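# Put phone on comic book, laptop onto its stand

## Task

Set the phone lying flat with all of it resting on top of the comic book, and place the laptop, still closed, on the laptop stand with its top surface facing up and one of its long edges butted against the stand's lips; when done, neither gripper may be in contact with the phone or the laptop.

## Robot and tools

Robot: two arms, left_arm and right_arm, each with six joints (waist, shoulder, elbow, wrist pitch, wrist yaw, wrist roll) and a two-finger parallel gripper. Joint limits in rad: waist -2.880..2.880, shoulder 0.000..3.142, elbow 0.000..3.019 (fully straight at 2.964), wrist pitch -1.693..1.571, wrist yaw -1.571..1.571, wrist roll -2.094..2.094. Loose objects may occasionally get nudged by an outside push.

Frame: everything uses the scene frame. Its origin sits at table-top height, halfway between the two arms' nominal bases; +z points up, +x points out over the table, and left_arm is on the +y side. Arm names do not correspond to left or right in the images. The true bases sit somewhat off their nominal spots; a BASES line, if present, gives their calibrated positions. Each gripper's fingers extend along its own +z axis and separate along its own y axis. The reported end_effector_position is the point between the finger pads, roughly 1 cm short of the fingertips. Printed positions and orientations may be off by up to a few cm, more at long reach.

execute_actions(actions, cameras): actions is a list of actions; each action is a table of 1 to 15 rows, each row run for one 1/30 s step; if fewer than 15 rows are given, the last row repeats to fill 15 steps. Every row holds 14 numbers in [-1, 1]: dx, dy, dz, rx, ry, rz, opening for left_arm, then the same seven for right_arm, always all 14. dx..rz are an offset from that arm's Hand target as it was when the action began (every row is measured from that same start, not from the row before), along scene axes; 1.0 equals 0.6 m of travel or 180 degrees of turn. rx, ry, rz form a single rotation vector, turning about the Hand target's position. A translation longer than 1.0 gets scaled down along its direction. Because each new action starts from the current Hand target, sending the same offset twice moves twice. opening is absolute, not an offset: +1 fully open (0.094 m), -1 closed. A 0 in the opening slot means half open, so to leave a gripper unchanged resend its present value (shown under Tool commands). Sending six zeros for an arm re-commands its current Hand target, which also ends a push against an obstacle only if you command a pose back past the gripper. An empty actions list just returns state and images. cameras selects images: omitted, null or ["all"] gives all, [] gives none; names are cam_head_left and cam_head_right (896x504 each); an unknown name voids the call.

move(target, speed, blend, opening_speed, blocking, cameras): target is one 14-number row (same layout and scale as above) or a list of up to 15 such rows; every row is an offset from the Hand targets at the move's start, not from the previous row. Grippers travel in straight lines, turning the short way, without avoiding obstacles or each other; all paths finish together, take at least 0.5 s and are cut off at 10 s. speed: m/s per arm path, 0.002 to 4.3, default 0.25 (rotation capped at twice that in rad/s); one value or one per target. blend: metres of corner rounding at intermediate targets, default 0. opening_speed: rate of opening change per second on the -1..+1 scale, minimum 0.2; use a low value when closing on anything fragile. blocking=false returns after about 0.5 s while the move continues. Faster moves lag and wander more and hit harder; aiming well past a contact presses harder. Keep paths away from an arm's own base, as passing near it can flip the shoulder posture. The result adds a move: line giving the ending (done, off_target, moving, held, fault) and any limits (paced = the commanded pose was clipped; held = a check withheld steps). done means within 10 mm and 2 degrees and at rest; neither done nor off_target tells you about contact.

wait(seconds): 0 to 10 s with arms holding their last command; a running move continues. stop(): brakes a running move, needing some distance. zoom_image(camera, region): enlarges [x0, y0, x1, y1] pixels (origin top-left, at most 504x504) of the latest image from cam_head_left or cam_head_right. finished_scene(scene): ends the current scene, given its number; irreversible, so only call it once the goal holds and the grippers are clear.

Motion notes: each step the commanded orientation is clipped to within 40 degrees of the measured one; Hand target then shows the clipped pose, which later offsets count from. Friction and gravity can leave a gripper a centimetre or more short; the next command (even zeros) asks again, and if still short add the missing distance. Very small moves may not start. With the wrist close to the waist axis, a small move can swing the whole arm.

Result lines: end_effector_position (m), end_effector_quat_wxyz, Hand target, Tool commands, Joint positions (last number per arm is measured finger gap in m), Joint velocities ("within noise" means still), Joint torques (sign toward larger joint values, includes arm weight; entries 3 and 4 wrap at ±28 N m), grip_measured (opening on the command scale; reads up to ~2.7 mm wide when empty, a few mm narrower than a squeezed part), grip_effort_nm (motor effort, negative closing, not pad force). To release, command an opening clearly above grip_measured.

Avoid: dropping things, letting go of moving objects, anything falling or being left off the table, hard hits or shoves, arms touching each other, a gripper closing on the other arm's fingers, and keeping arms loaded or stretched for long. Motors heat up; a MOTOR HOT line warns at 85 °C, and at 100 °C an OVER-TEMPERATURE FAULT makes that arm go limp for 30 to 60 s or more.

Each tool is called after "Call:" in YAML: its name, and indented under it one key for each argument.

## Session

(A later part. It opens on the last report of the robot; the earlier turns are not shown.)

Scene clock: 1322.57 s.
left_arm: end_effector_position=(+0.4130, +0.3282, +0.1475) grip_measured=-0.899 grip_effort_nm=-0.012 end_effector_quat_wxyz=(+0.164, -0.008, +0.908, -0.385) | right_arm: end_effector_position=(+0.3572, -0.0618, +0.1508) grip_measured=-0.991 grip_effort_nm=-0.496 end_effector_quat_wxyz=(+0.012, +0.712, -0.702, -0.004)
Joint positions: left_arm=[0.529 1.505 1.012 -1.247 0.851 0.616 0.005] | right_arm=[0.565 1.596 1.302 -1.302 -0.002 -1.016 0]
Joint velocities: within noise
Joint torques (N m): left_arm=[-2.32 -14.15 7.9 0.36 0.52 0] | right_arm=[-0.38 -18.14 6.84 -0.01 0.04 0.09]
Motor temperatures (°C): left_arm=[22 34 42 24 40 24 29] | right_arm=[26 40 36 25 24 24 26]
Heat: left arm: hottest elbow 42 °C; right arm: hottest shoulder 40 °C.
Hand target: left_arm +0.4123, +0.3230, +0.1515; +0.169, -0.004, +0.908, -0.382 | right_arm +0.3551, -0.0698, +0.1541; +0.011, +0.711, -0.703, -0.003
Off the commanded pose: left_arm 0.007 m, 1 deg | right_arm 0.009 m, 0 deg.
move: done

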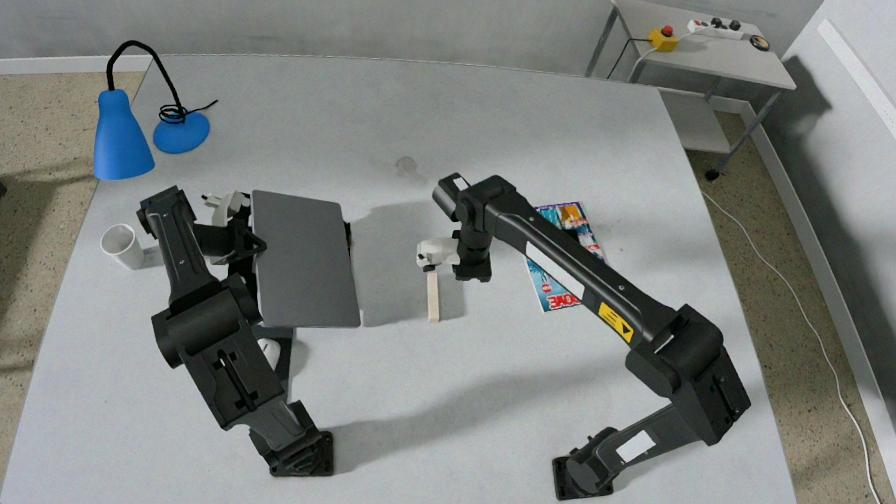

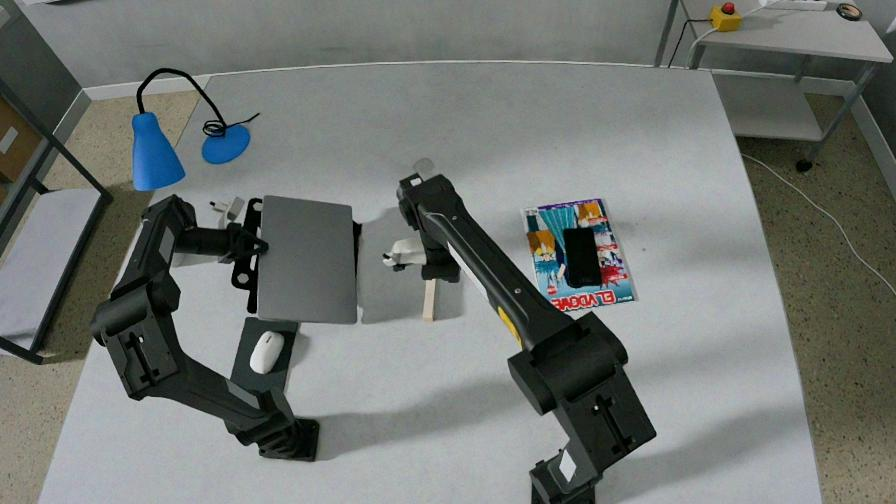

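Call:
move:
  target:
    - [0,-0.03,-0.004,0,0,0,-0.9,0,0,0,0,0,0,-1]
  speed: 0.05

Call:
zoom_image:
  camera: "cam_head_left"
  region: [180, 130, 380, 330]

Call:
zoom_image:
  camera: "cam_head_right"
  region: [180, 130, 380, 330]

Scene clock: 1326.03 s.
left_arm: end_effector_position=(+0.4127, +0.3116, +0.1449) grip_measured=-0.899 grip_effort_nm=-0.012 end_effector_quat_wxyz=(+0.164, -0.010, +0.909, -0.384) | right_arm: end_effector_position=(+0.3572, -0.0618, +0.1508) grip_measured=-0.991 grip_effort_nm=-0.491 end_effector_quat_wxyz=(+0.012, +0.712, -0.702, -0.004)
Joint positions: left_arm=[0.492 1.477 0.975 -1.193 0.855 0.554 0.005] | right_arm=[0.565 1.596 1.302 -1.302 -0.002 -1.016 0]
Joint velocities: within noise
Joint torques (N m): left_arm=[-2.55 -14.8 8.01 0.54 0.59 -0.04] | right_arm=[-0.38 -18.14 6.84 -0.01 0.03 0.09]
Motor temperatures (°C): left_arm=[22 34 41 24 40 24 29] | right_arm=[26 40 36 25 24 24 26]
Heat: left arm: hottest elbow 41 °C; right arm: hottest shoulder 40 °C.
Hand target: left_arm +0.4122, +0.3050, +0.1490; +0.169, -0.004, +0.908, -0.382 | right_arm +0.3551, -0.0698, +0.1541; +0.011, +0.711, -0.703, -0.003
Off the commanded pose: left_arm 0.008 m, 1 deg | right_arm 0.009 m, 0 deg.
move: done

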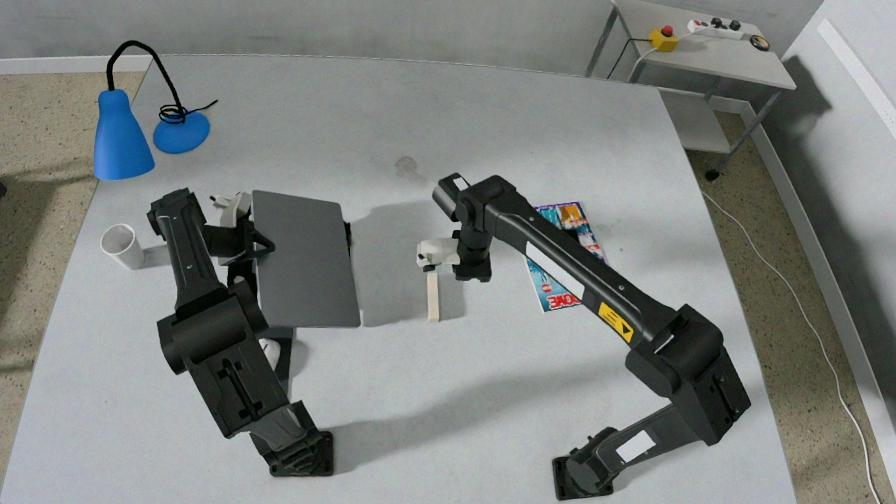

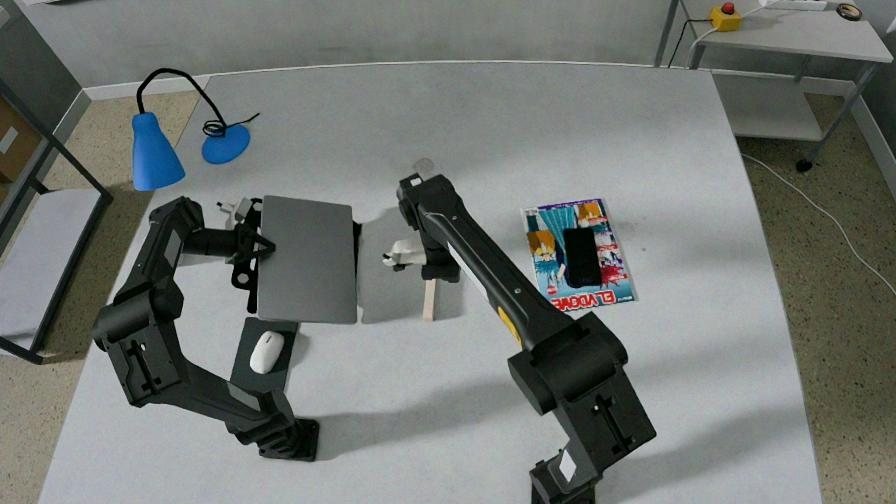

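Scaled by 2.520.

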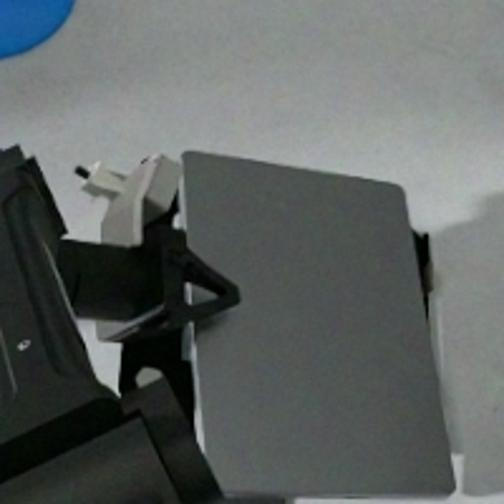

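Scaled by 2.520.

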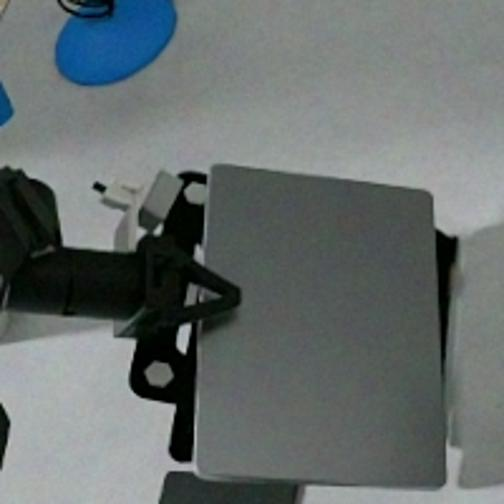

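Call:
move:
  target:
    - [0,0.065,0.01,0,0,0,-0.9,0,0,0,0,0,0,-1]
    - [0,0.065,-0.022,0,0,0,-0.9,0,0,0,0,0,0,-1]
    - [0,0.01,-0.022,0,0,0,-0.9,0,0,0,0,0,0,-1]
  speed: 0.07

Call:
zoom_image:
  camera: "cam_head_left"
  region: [180, 130, 380, 330]

Call:
zoom_image:
  camera: "cam_head_right"
  region: [180, 130, 380, 330]

Scene clock: 1331.30 s.
left_arm: end_effector_position=(+0.4143, +0.3252, +0.1373) grip_measured=-0.899 grip_effort_nm=-0.017 end_effector_quat_wxyz=(+0.174, -0.012, +0.909, -0.379) | right_arm: end_effector_position=(+0.3572, -0.0618, +0.1508) grip_measured=-0.991 grip_effort_nm=-0.491 end_effector_quat_wxyz=(+0.012, +0.712, -0.702, -0.004)
Joint positions: left_arm=[0.521 1.497 0.975 -1.17 0.854 0.579 0.005] | right_arm=[0.565 1.596 1.302 -1.302 -0.002 -1.016 0]
Joint velocities: within noise
Joint torques (N m): left_arm=[-3.31 -14.56 7.08 0.43 0.51 -0.06] | right_arm=[-0.32 -18.2 6.86 -0.03 0.03 0.09]
Motor temperatures (°C): left_arm=[22 33 41 24 39 24 29] | right_arm=[26 40 36 25 24 24 26]
Heat: left arm: hottest elbow 41 °C; right arm: hottest shoulder 40 °C.
Hand target: left_arm +0.4122, +0.3109, +0.1358; +0.169, -0.004, +0.909, -0.382 | right_arm +0.3551, -0.0698, +0.1541; +0.011, +0.711, -0.703, -0.003
Off the commanded pose: left_arm 0.014 m, 1 deg | right_arm 0.009 m, 0 deg.
move: off_target (left_arm)

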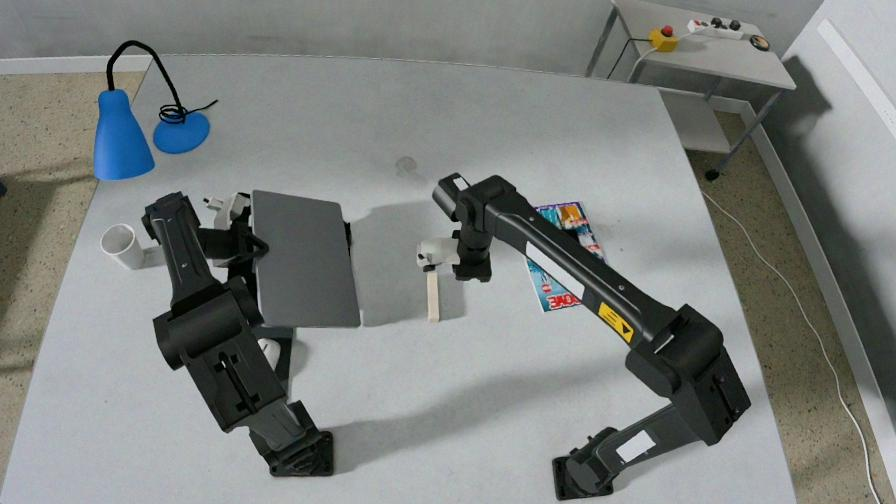

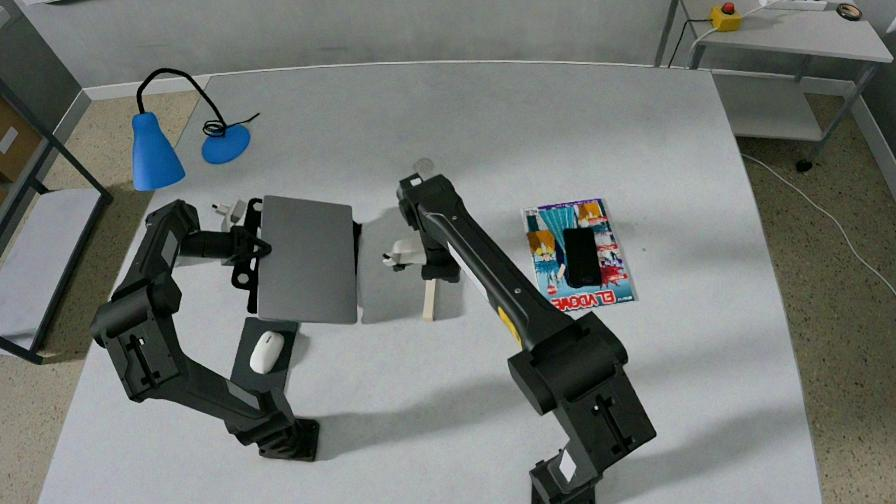

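Scaled by 2.520.

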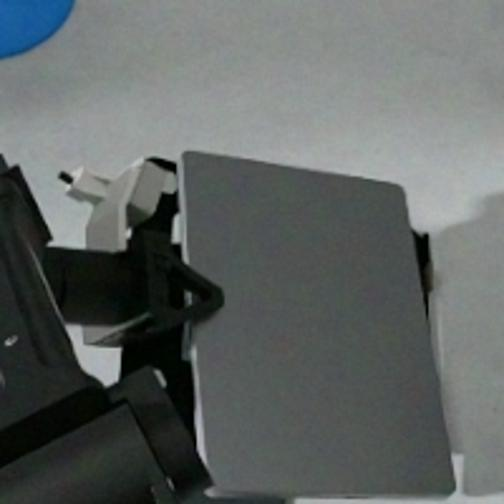

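Scaled by 2.520.

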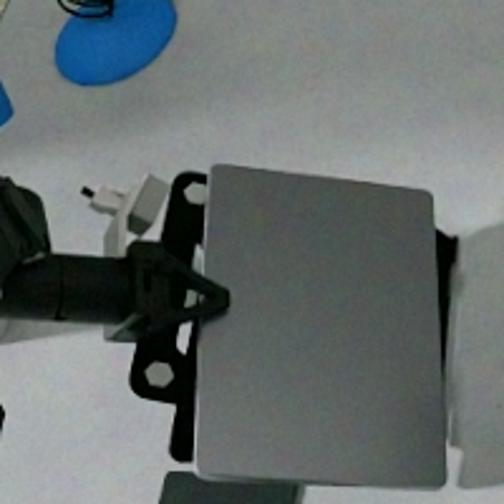

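Call:
move:
  target:
    - [0,0.07,0.01,0,0,0,-0.9,0,0,0,0,0,0,-1]
    - [0,0.07,-0.02,0,0,0,-0.9,0,0,0,0,0,0,-1]
    - [0,0.0,-0.02,0,0,0,-0.9,0,0,0,0,0,0,-1]
  speed: 0.07

Call:
zoom_image:
  camera: "cam_head_left"
  region: [180, 130, 380, 330]

Call:
zoom_image:
  camera: "cam_head_right"
  region: [180, 130, 380, 330]

Scene clock: 1337.07 s.
left_arm: end_effector_position=(+0.4153, +0.3275, +0.1352) grip_measured=-0.899 grip_effort_nm=-0.007 end_effector_quat_wxyz=(+0.184, -0.010, +0.908, -0.376) | right_arm: end_effector_position=(+0.3572, -0.0618, +0.1508) grip_measured=-0.991 grip_effort_nm=-0.486 end_effector_quat_wxyz=(+0.012, +0.712, -0.702, -0.004)
Joint positions: left_arm=[0.526 1.496 0.967 -1.145 0.86 0.58 0.005] | right_arm=[0.565 1.596 1.302 -1.302 -0.002 -1.016 0]
Joint velocities: within noise
Joint torques (N m): left_arm=[-4.42 -12.57 6.27 0.72 0.29 -0.06] | right_arm=[-0.32 -18.08 6.84 -0.02 0.03 0.09]
Motor temperatures (°C): left_arm=[22 33 40 24 39 24 29] | right_arm=[26 40 36 25 24 24 26]
Heat: left arm: hottest elbow 40 °C; right arm: hottest shoulder 40 °C.
Hand target: left_arm +0.4121, +0.3110, +0.1238; +0.169, -0.004, +0.909, -0.382 | right_arm +0.3551, -0.0698, +0.1541; +0.011, +0.711, -0.703, -0.003
Off the commanded pose: left_arm 0.020 m, 2 deg | right_arm 0.009 m, 0 deg.
move: off_target (left_arm)

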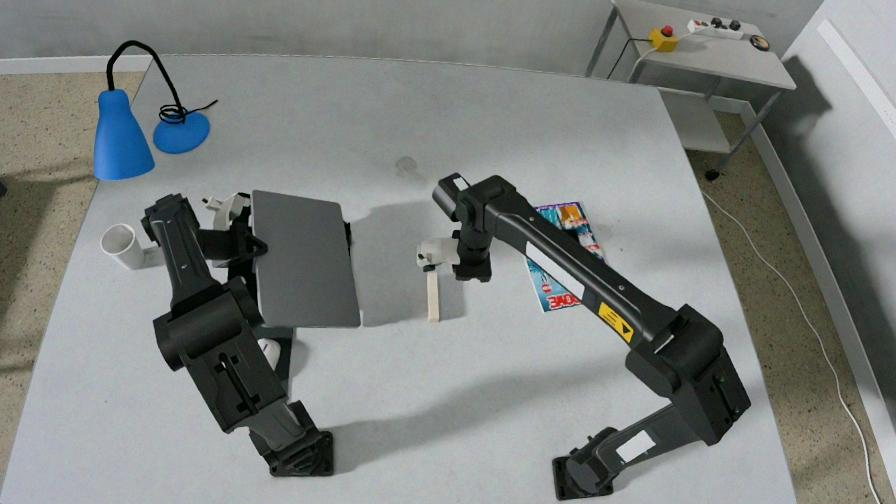

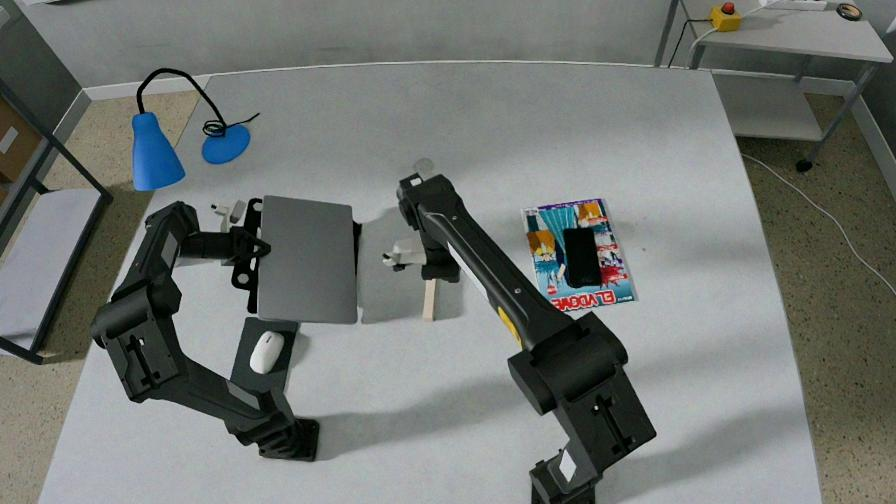

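Scaled by 2.520.

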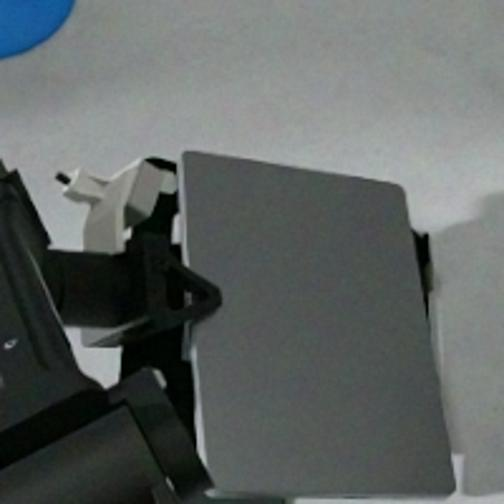

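Scaled by 2.520.

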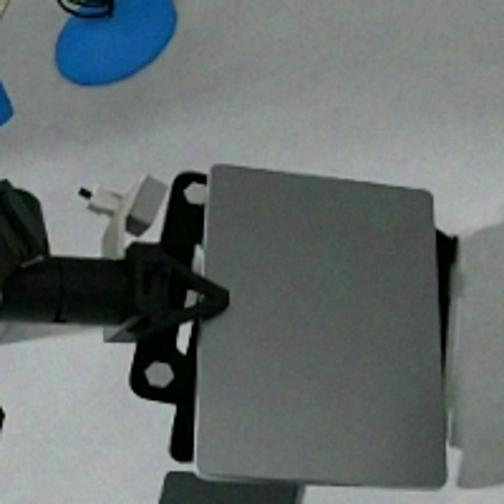

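Call:
move:
  target:
    - [0,0.07,0.03,0,0,0,-0.9,0,0,0,0,0,0,-1]
    - [0,0.15,0.03,0,0,0,-0.9,0,0,0,0,0,0,-1]
    - [0,0.15,0.01,0,0,0,-0.9,0,0,0,0,0,0,-1]
    - [0,0.08,0.01,0,0,0,-0.9,0,0,0,0,0,0,-1]
  speed: 0.09

Call:
zoom_image:
  camera: "cam_head_left"
  region: [180, 130, 380, 330]

Call:
zoom_image:
  camera: "cam_head_right"
  region: [180, 130, 380, 330]

Scene clock: 1344.93 s.
left_arm: end_effector_position=(+0.4152, +0.3648, +0.1397) grip_measured=-0.899 grip_effort_nm=-0.002 end_effector_quat_wxyz=(+0.174, -0.007, +0.907, -0.384) | right_arm: end_effector_position=(+0.3572, -0.0618, +0.1508) grip_measured=-0.991 grip_effort_nm=-0.496 end_effector_quat_wxyz=(+0.012, +0.712, -0.702, -0.004)
Joint positions: left_arm=[0.605 1.576 1.066 -1.292 0.847 0.721 0.005] | right_arm=[0.565 1.596 1.302 -1.302 -0.002 -1.016 0]
Joint velocities: within noise
Joint torques (N m): left_arm=[-2.37 -13.63 6.61 0.8 0.14 0.03] | right_arm=[-0.26 -18.08 6.84 -0.05 0.04 0.09]
Motor temperatures (°C): left_arm=[23 32 40 24 39 24 29] | right_arm=[26 40 36 25 24 24 26]
Heat: left arm: hottest elbow 40 °C; right arm: hottest shoulder 40 °C.
Hand target: left_arm +0.4122, +0.3590, +0.1298; +0.169, -0.004, +0.908, -0.382 | right_arm +0.3551, -0.0698, +0.1541; +0.011, +0.711, -0.703, -0.003
Off the commanded pose: left_arm 0.012 m, 1 deg | right_arm 0.009 m, 0 deg.
move: off_target (left_arm)

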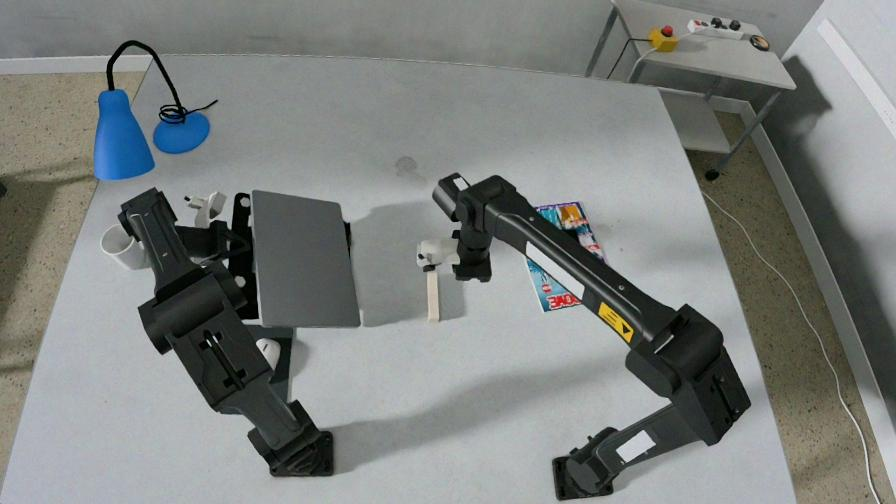

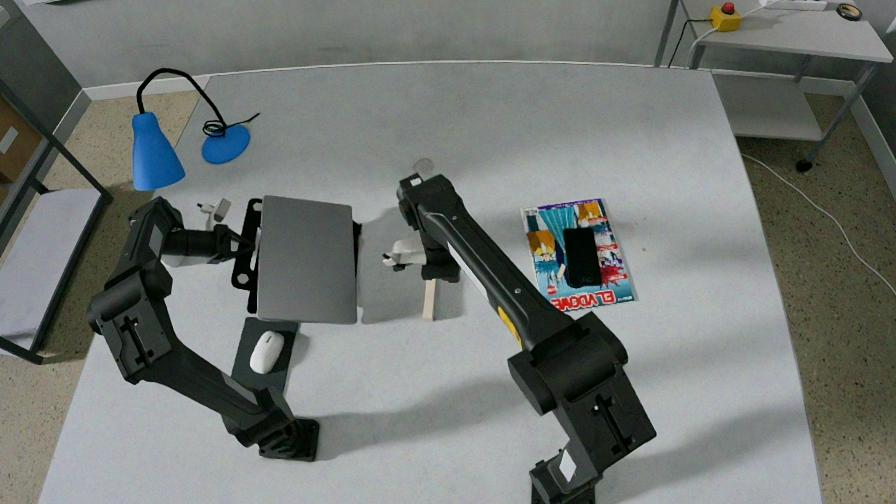

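Scaled by 2.520.

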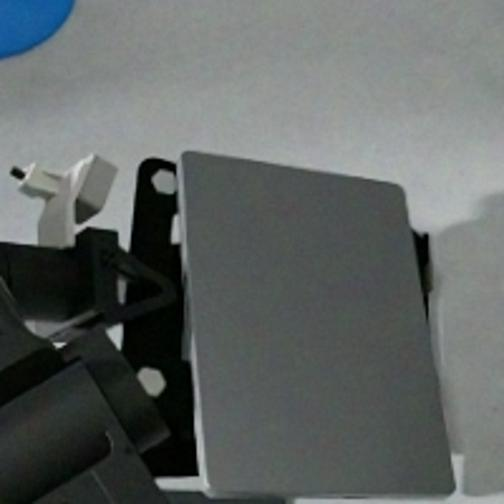

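Scaled by 2.520.

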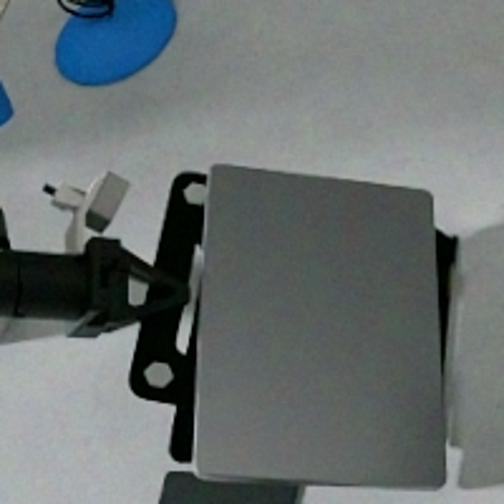

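Call:
move:
  target:
    - [0,-0.055,0.0,0,0,0,-0.9,0,0,0,0,0,0,-1]
  speed: 0.05

Call:
zoom_image:
  camera: "cam_head_left"
  region: [180, 130, 380, 330]

Call:
zoom_image:
  camera: "cam_head_right"
  region: [180, 130, 380, 330]

Scene clock: 1349.30 s.
left_arm: end_effector_position=(+0.4167, +0.3513, +0.1380) grip_measured=-0.899 grip_effort_nm=-0.007 end_effector_quat_wxyz=(+0.189, -0.015, +0.909, -0.370) | right_arm: end_effector_position=(+0.3572, -0.0618, +0.1508) grip_measured=-0.991 grip_effort_nm=-0.491 end_effector_quat_wxyz=(+0.012, +0.712, -0.702, -0.004)
Joint positions: left_arm=[0.574 1.524 1.009 -1.188 0.85 0.631 0.005] | right_arm=[0.565 1.596 1.302 -1.302 -0.002 -1.016 0]
Joint velocities: within noise
Joint torques (N m): left_arm=[-5.01 -13.57 5.86 0.01 0.5 0.01] | right_arm=[-0.32 -18.14 6.84 -0.02 0.04 0.1]
Motor temperatures (°C): left_arm=[23 32 39 24 38 24 29] | right_arm=[26 40 36 25 24 24 26]
Heat: left arm: hottest elbow 39 °C; right arm: hottest shoulder 40 °C.
Hand target: left_arm +0.4122, +0.3260, +0.1299; +0.169, -0.004, +0.909, -0.382 | right_arm +0.3551, -0.0698, +0.1541; +0.011, +0.711, -0.703, -0.003
Off the commanded pose: left_arm 0.027 m, 3 deg | right_arm 0.009 m, 0 deg.
move: off_target (left_arm)

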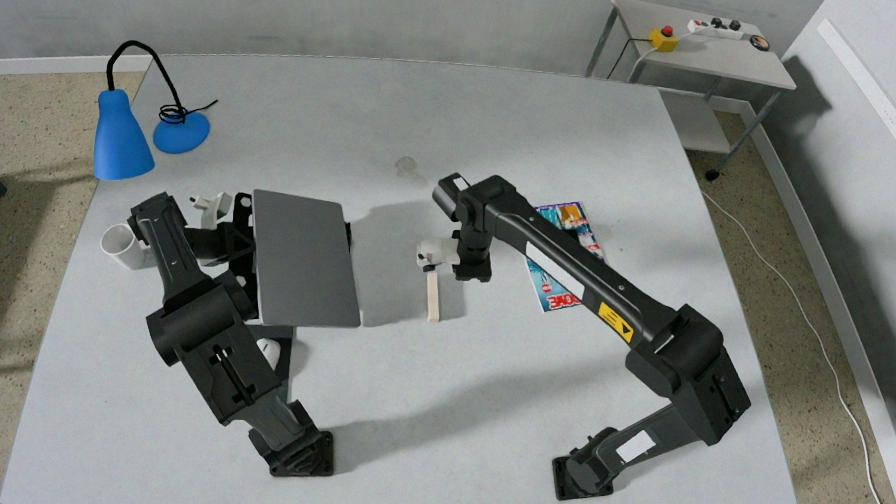

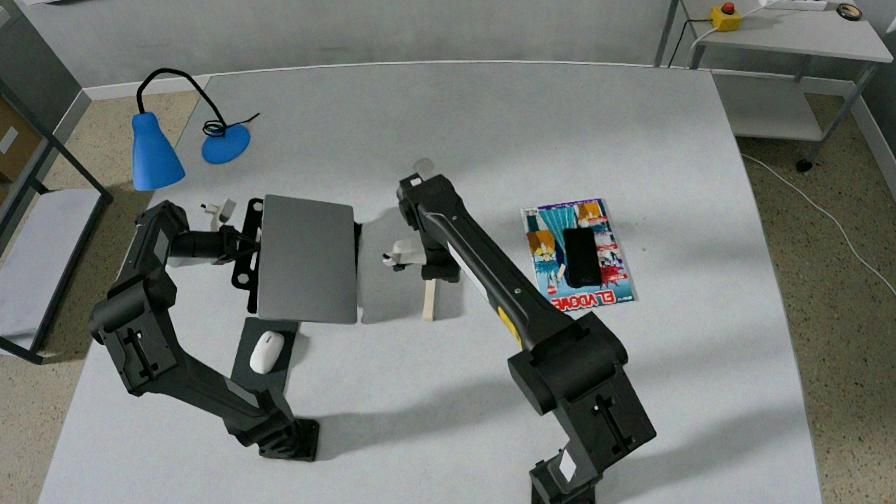

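Scaled by 2.520.

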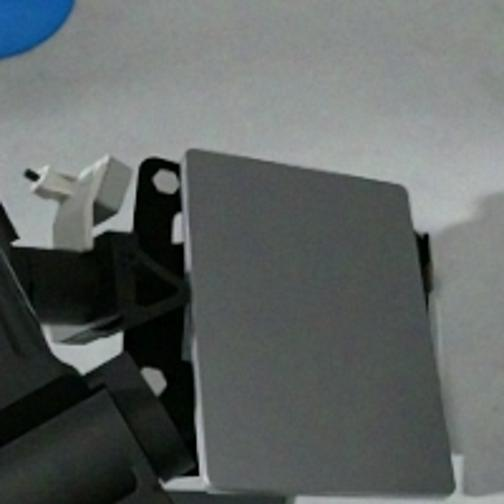

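Scaled by 2.520.

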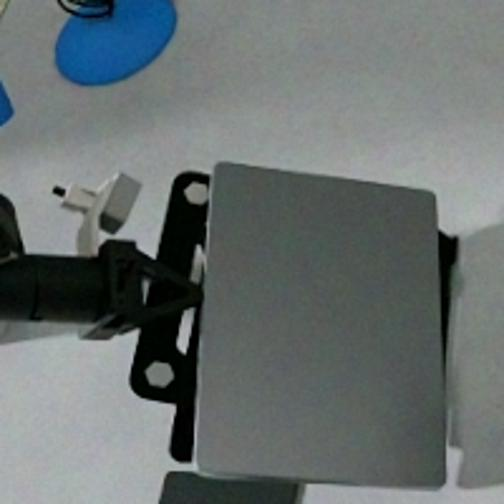

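Call:
move:
  target:
    - [0,-0.04,0.003,0,0,0,-0.9,0,0,0,0,0,0,-1]
  speed: 0.05

Call:
zoom_image:
  camera: "cam_head_left"
  region: [180, 130, 380, 330]

Call:
zoom_image:
  camera: "cam_head_right"
  region: [180, 130, 380, 330]

Scene clock: 1353.10 s.
left_arm: end_effector_position=(+0.4198, +0.3352, +0.1389) grip_measured=-0.899 grip_effort_nm=-0.007 end_effector_quat_wxyz=(+0.194, -0.016, +0.912, -0.362) | right_arm: end_effector_position=(+0.3572, -0.0618, +0.1508) grip_measured=-0.991 grip_effort_nm=-0.491 end_effector_quat_wxyz=(+0.012, +0.712, -0.702, -0.004)
Joint positions: left_arm=[0.533 1.484 0.973 -1.119 0.845 0.552 0.005] | right_arm=[0.565 1.596 1.302 -1.302 -0.002 -1.016 0]
Joint velocities: within noise
Joint torques (N m): left_arm=[-6.18 -13.33 5.42 -0.06 0.88 -0.07] | right_arm=[-0.38 -18.14 6.86 -0.02 0.04 0.09]
Motor temperatures (°C): left_arm=[23 32 39 24 38 24 29] | right_arm=[26 40 36 25 24 24 26]
Heat: left arm: hottest elbow 39 °C; right arm: hottest shoulder 40 °C.
Hand target: left_arm +0.4122, +0.3020, +0.1316; +0.169, -0.004, +0.909, -0.382 | right_arm +0.3551, -0.0698, +0.1541; +0.011, +0.711, -0.703, -0.003
Off the commanded pose: left_arm 0.035 m, 4 deg | right_arm 0.009 m, 0 deg.
move: off_target (left_arm)

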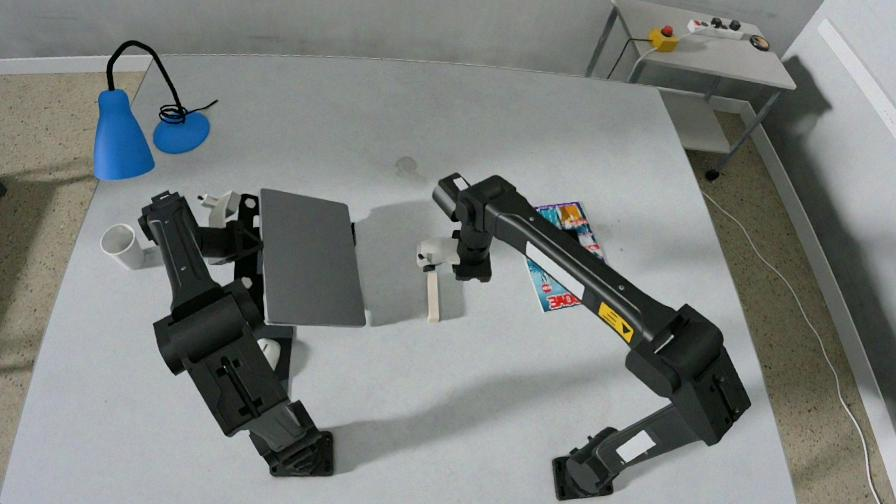

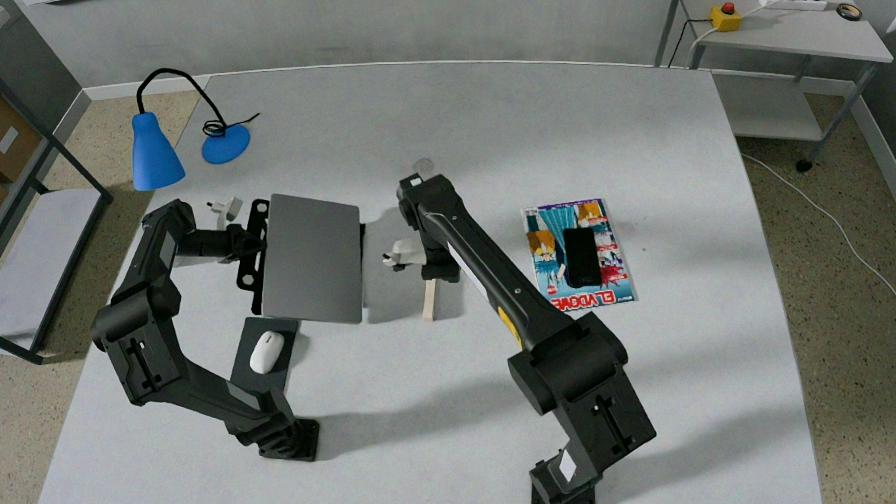

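Scaled by 2.520.

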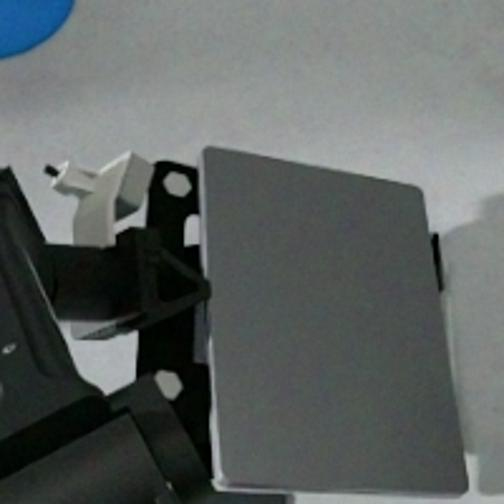

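Scaled by 2.520.

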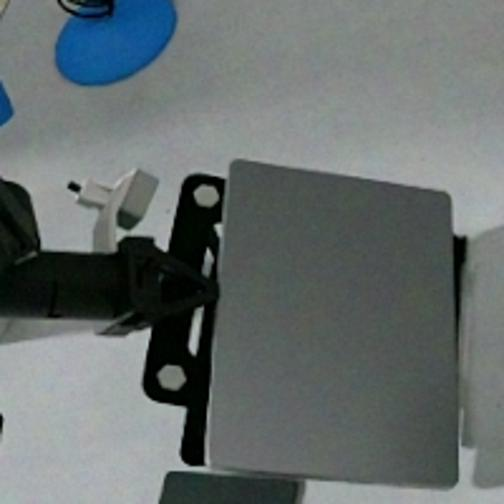

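Call:
move:
  target:
    - [0,0.05,0.01,0,0,0,-0.9,0,-0.1,0.05,0,0,0,-1]
    - [0,0.12,0.1,0,0,0,-0.9,0,-0.1,0.05,0,0,0,-1]
    - [-0.2,0.2,0.15,0,0,0,-0.9,0,-0.1,0.05,0,0,0,-1]
  speed: 0.12

Call:
zoom_image:
  camera: "cam_head_left"
  region: [220, 170, 400, 340]

Call:
zoom_image:
  camera: "cam_head_right"
  region: [220, 170, 400, 340]

Call:
zoom_image:
  camera: "cam_head_left"
  region: [335, 200, 395, 340]

Call:
zoom_image:
  camera: "cam_head_right"
  region: [335, 200, 395, 340]

Scene clock: 1360.60 s.
left_arm: end_effector_position=(+0.2992, +0.4237, +0.2187) grip_measured=-0.900 grip_effort_nm=-0.002 end_effector_quat_wxyz=(+0.194, -0.021, +0.921, -0.337) | right_arm: end_effector_position=(+0.3606, -0.1228, +0.1846) grip_measured=-0.991 grip_effort_nm=-0.486 end_effector_quat_wxyz=(+0.005, +0.711, -0.703, -0.001)
Joint positions: left_arm=[0.923 1.371 1.084 -1.668 0.718 1.051 0.005] | right_arm=[0.443 1.497 1.278 -1.363 0.001 -1.135 0]
Joint velocities: within noise
Joint torques (N m): left_arm=[-0.5 -12.63 8.42 -0.85 0.29 0.14] | right_arm=[-0.15 -16.03 6.99 -0.25 0.02 0.09]
Motor temperatures (°C): left_arm=[23 32 39 24 38 24 29] | right_arm=[26 39 36 25 24 24 26]
Heat: left arm: hottest elbow 39 °C; right arm: hottest shoulder 39 °C.
Hand target: left_arm +0.2922, +0.4220, +0.2217; +0.169, -0.004, +0.908, -0.382 | right_arm +0.3552, -0.1298, +0.1842; +0.011, +0.711, -0.703, -0.003
Off the commanded pose: left_arm 0.008 m, 6 deg | right_arm 0.009 m, 1 deg.
joint sent to its limit (left arm) — joint 4 (wrist pitch), lower limit. The joint targets are off in orientation, not in position.
move: off_target (left_arm)

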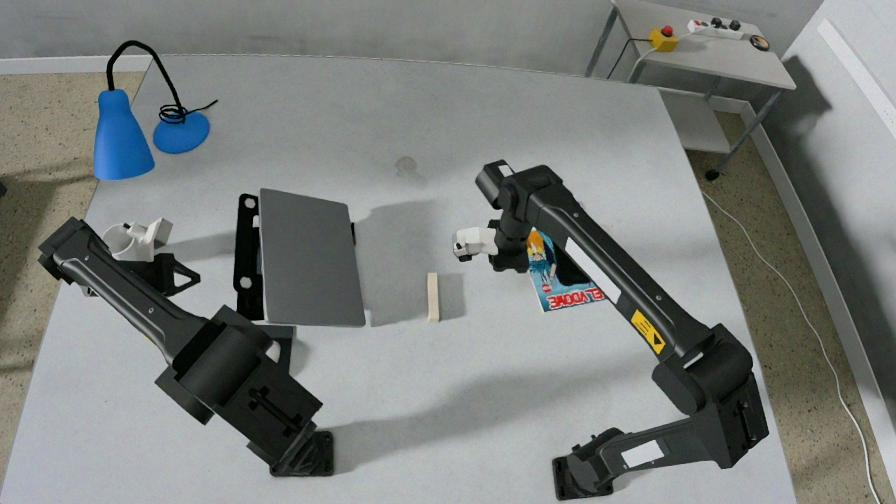

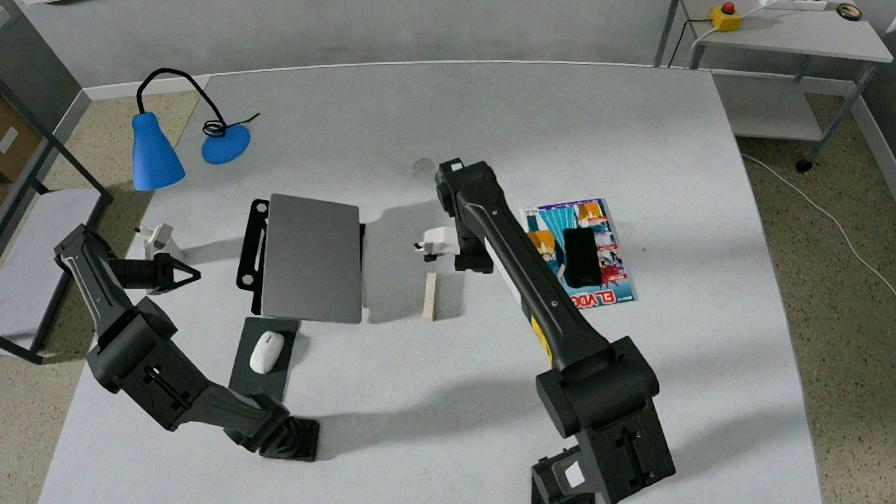

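Scaled by 2.800.

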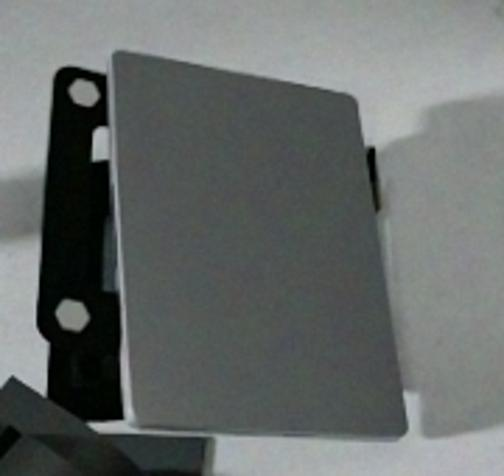

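Scaled by 2.800.

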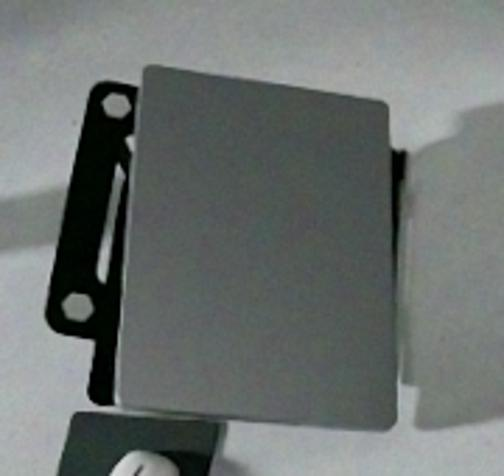

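Scaled by 3.600.

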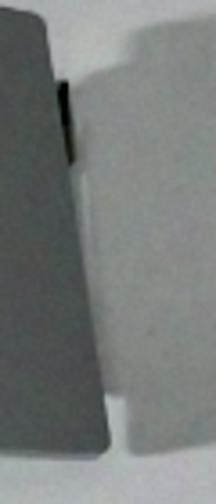

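Scaled by 3.600.

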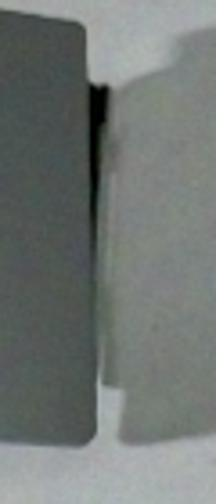

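Call:
move:
  target:
    - [0.33,0.0,0,0,0,0,-0.9,0,0,0,0,0,0,-1]
    - [0.345,-0.06,-0.115,0,0,0,-0.9,0,0,0,0,0,0,-1]
    - [0.345,-0.19,-0.115,0,0,0,-0.9,0,0,0,0,0,0,-1]
  speed: [0.2,0.12,0.06]

Call:
zoom_image:
  camera: "cam_head_left"
  region: [220, 170, 400, 340]

Call:
zoom_image:
  camera: "cam_head_right"
  region: [220, 170, 400, 340]

Scene clock: 1369.67 s.
left_arm: end_effector_position=(+0.5010, +0.3154, +0.1468) grip_measured=-0.899 grip_effort_nm=-0.002 end_effector_quat_wxyz=(+0.163, -0.009, +0.909, -0.384) | right_arm: end_effector_position=(+0.3606, -0.1228, +0.1846) grip_measured=-0.991 grip_effort_nm=-0.491 end_effector_quat_wxyz=(+0.005, +0.711, -0.703, -0.001)
Joint positions: left_arm=[0.403 1.65 1.19 -1.133 0.86 0.421 0.005] | right_arm=[0.443 1.497 1.278 -1.363 0.001 -1.135 0]
Joint velocities: within noise
Joint torques (N m): left_arm=[-3.02 -17.49 7.88 0.58 0.64 -0.03] | right_arm=[-0.15 -15.91 6.99 -0.24 0.02 0.09]
Motor temperatures (°C): left_arm=[23 32 39 24 38 24 29] | right_arm=[26 39 37 25 24 24 26]
Heat: left arm: hottest elbow 39 °C; right arm: hottest shoulder 39 °C.
Hand target: left_arm +0.4992, +0.3081, +0.1526; +0.169, -0.004, +0.908, -0.382 | right_arm +0.3552, -0.1298, +0.1842; +0.011, +0.711, -0.703, -0.003
Off the commanded pose: left_arm 0.010 m, 1 deg | right_arm 0.009 m, 1 deg.
move: done

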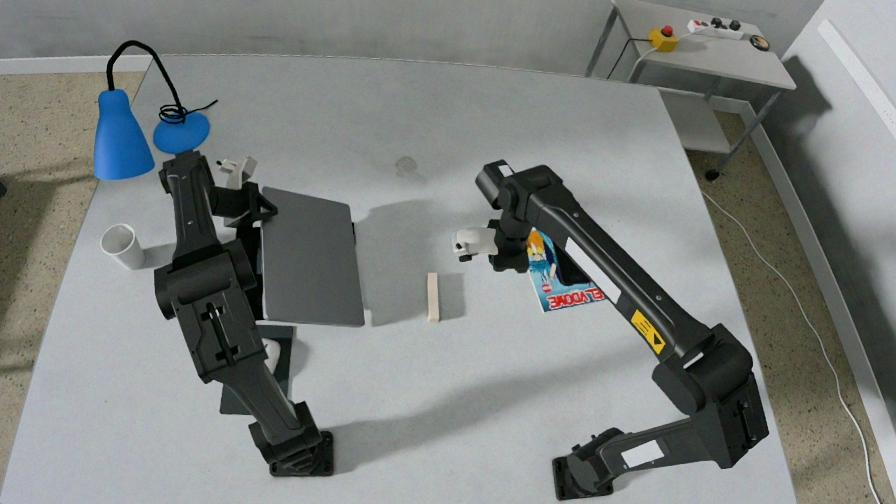

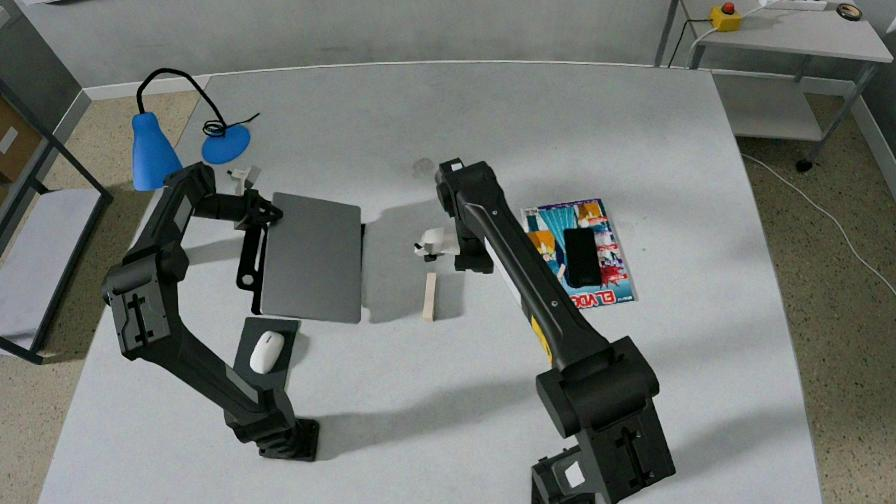

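Scaled by 2.800.

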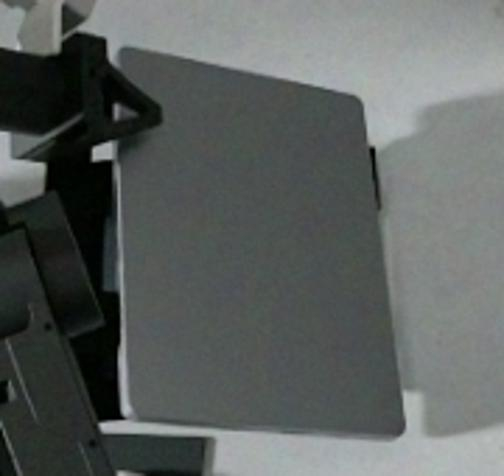

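Scaled by 2.800.

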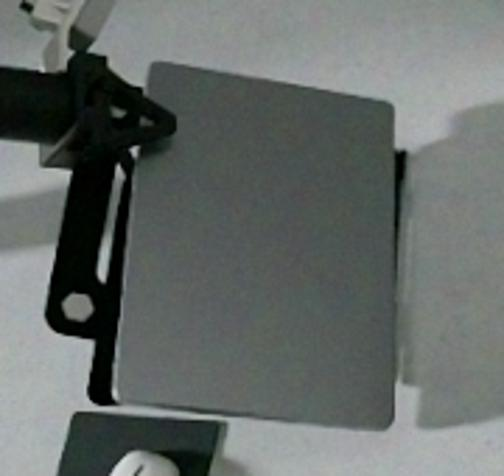

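Call:
move:
  target:
    - [0,-0.035,0,0,0,0,-0.9,0,0,0,0,0,0,-1]
  speed: 0.05

Call:
zoom_image:
  camera: "cam_head_left"
  region: [220, 170, 400, 340]

Call:
zoom_image:
  camera: "cam_head_right"
  region: [220, 170, 400, 340]

Scene clock: 1373.20 s.
left_arm: end_effector_position=(+0.5002, +0.2933, +0.1449) grip_measured=-0.899 grip_effort_nm=-0.002 end_effector_quat_wxyz=(+0.160, -0.010, +0.909, -0.385) | right_arm: end_effector_position=(+0.3606, -0.1228, +0.1846) grip_measured=-0.991 grip_effort_nm=-0.491 end_effector_quat_wxyz=(+0.005, +0.711, -0.703, -0.001)
Joint positions: left_arm=[0.359 1.624 1.151 -1.076 0.86 0.355 0.005] | right_arm=[0.443 1.497 1.278 -1.363 0.001 -1.135 0]
Joint velocities: within noise
Joint torques (N m): left_arm=[-2.43 -17.96 8.42 0.76 0.52 0.02] | right_arm=[-0.21 -15.91 6.99 -0.23 0.02 0.08]
Motor temperatures (°C): left_arm=[23 32 39 24 38 24 29] | right_arm=[26 39 37 25 24 24 26]
Heat: left arm: hottest elbow 39 °C; right arm: hottest shoulder 39 °C.
Hand target: left_arm +0.4992, +0.2870, +0.1526; +0.169, -0.004, +0.909, -0.382 | right_arm +0.3552, -0.1298, +0.1842; +0.011, +0.711, -0.703, -0.003
Off the commanded pose: left_arm 0.010 m, 1 deg | right_arm 0.009 m, 1 deg.
move: done

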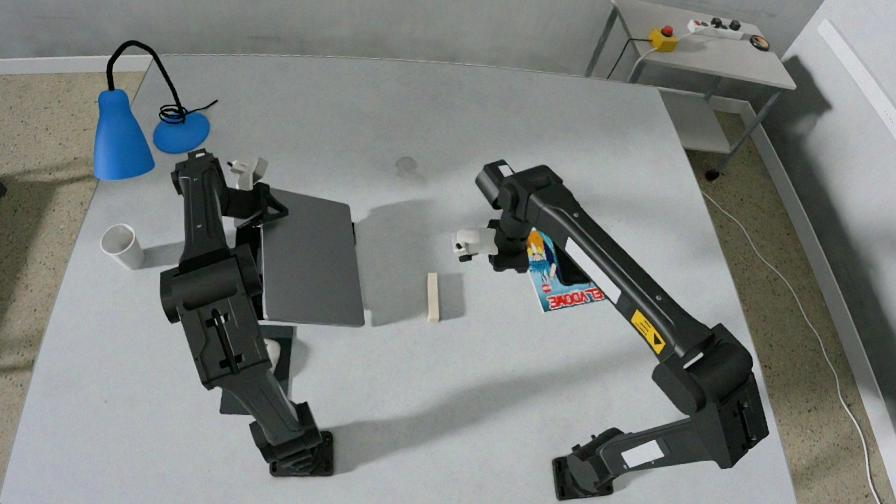

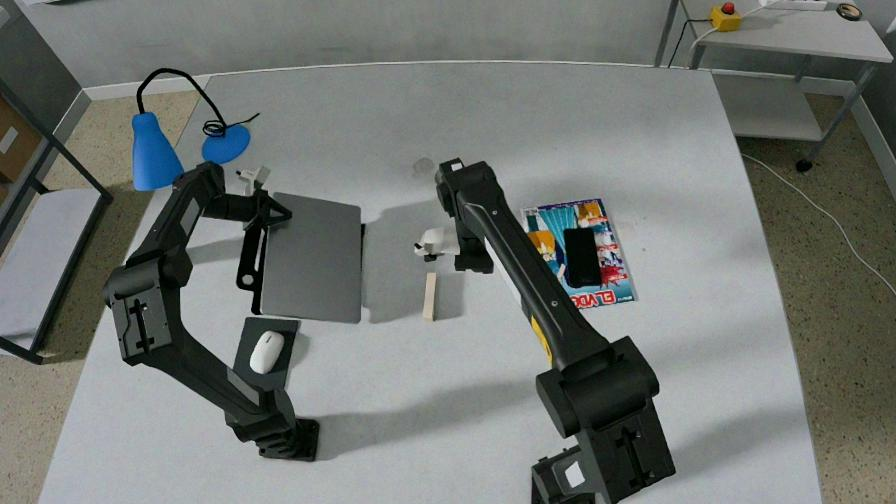

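Scaled by 2.800.

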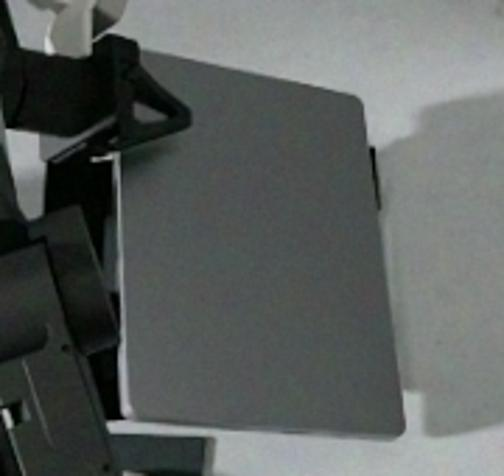

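Scaled by 2.800.

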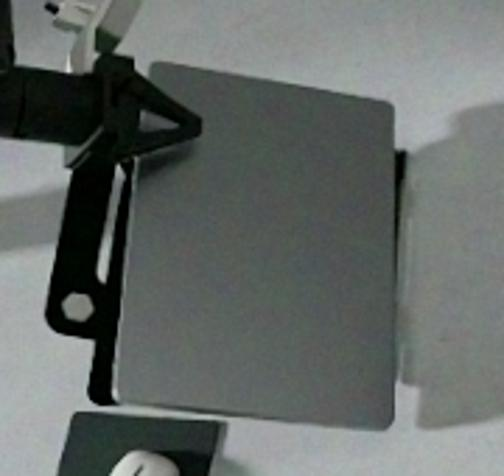

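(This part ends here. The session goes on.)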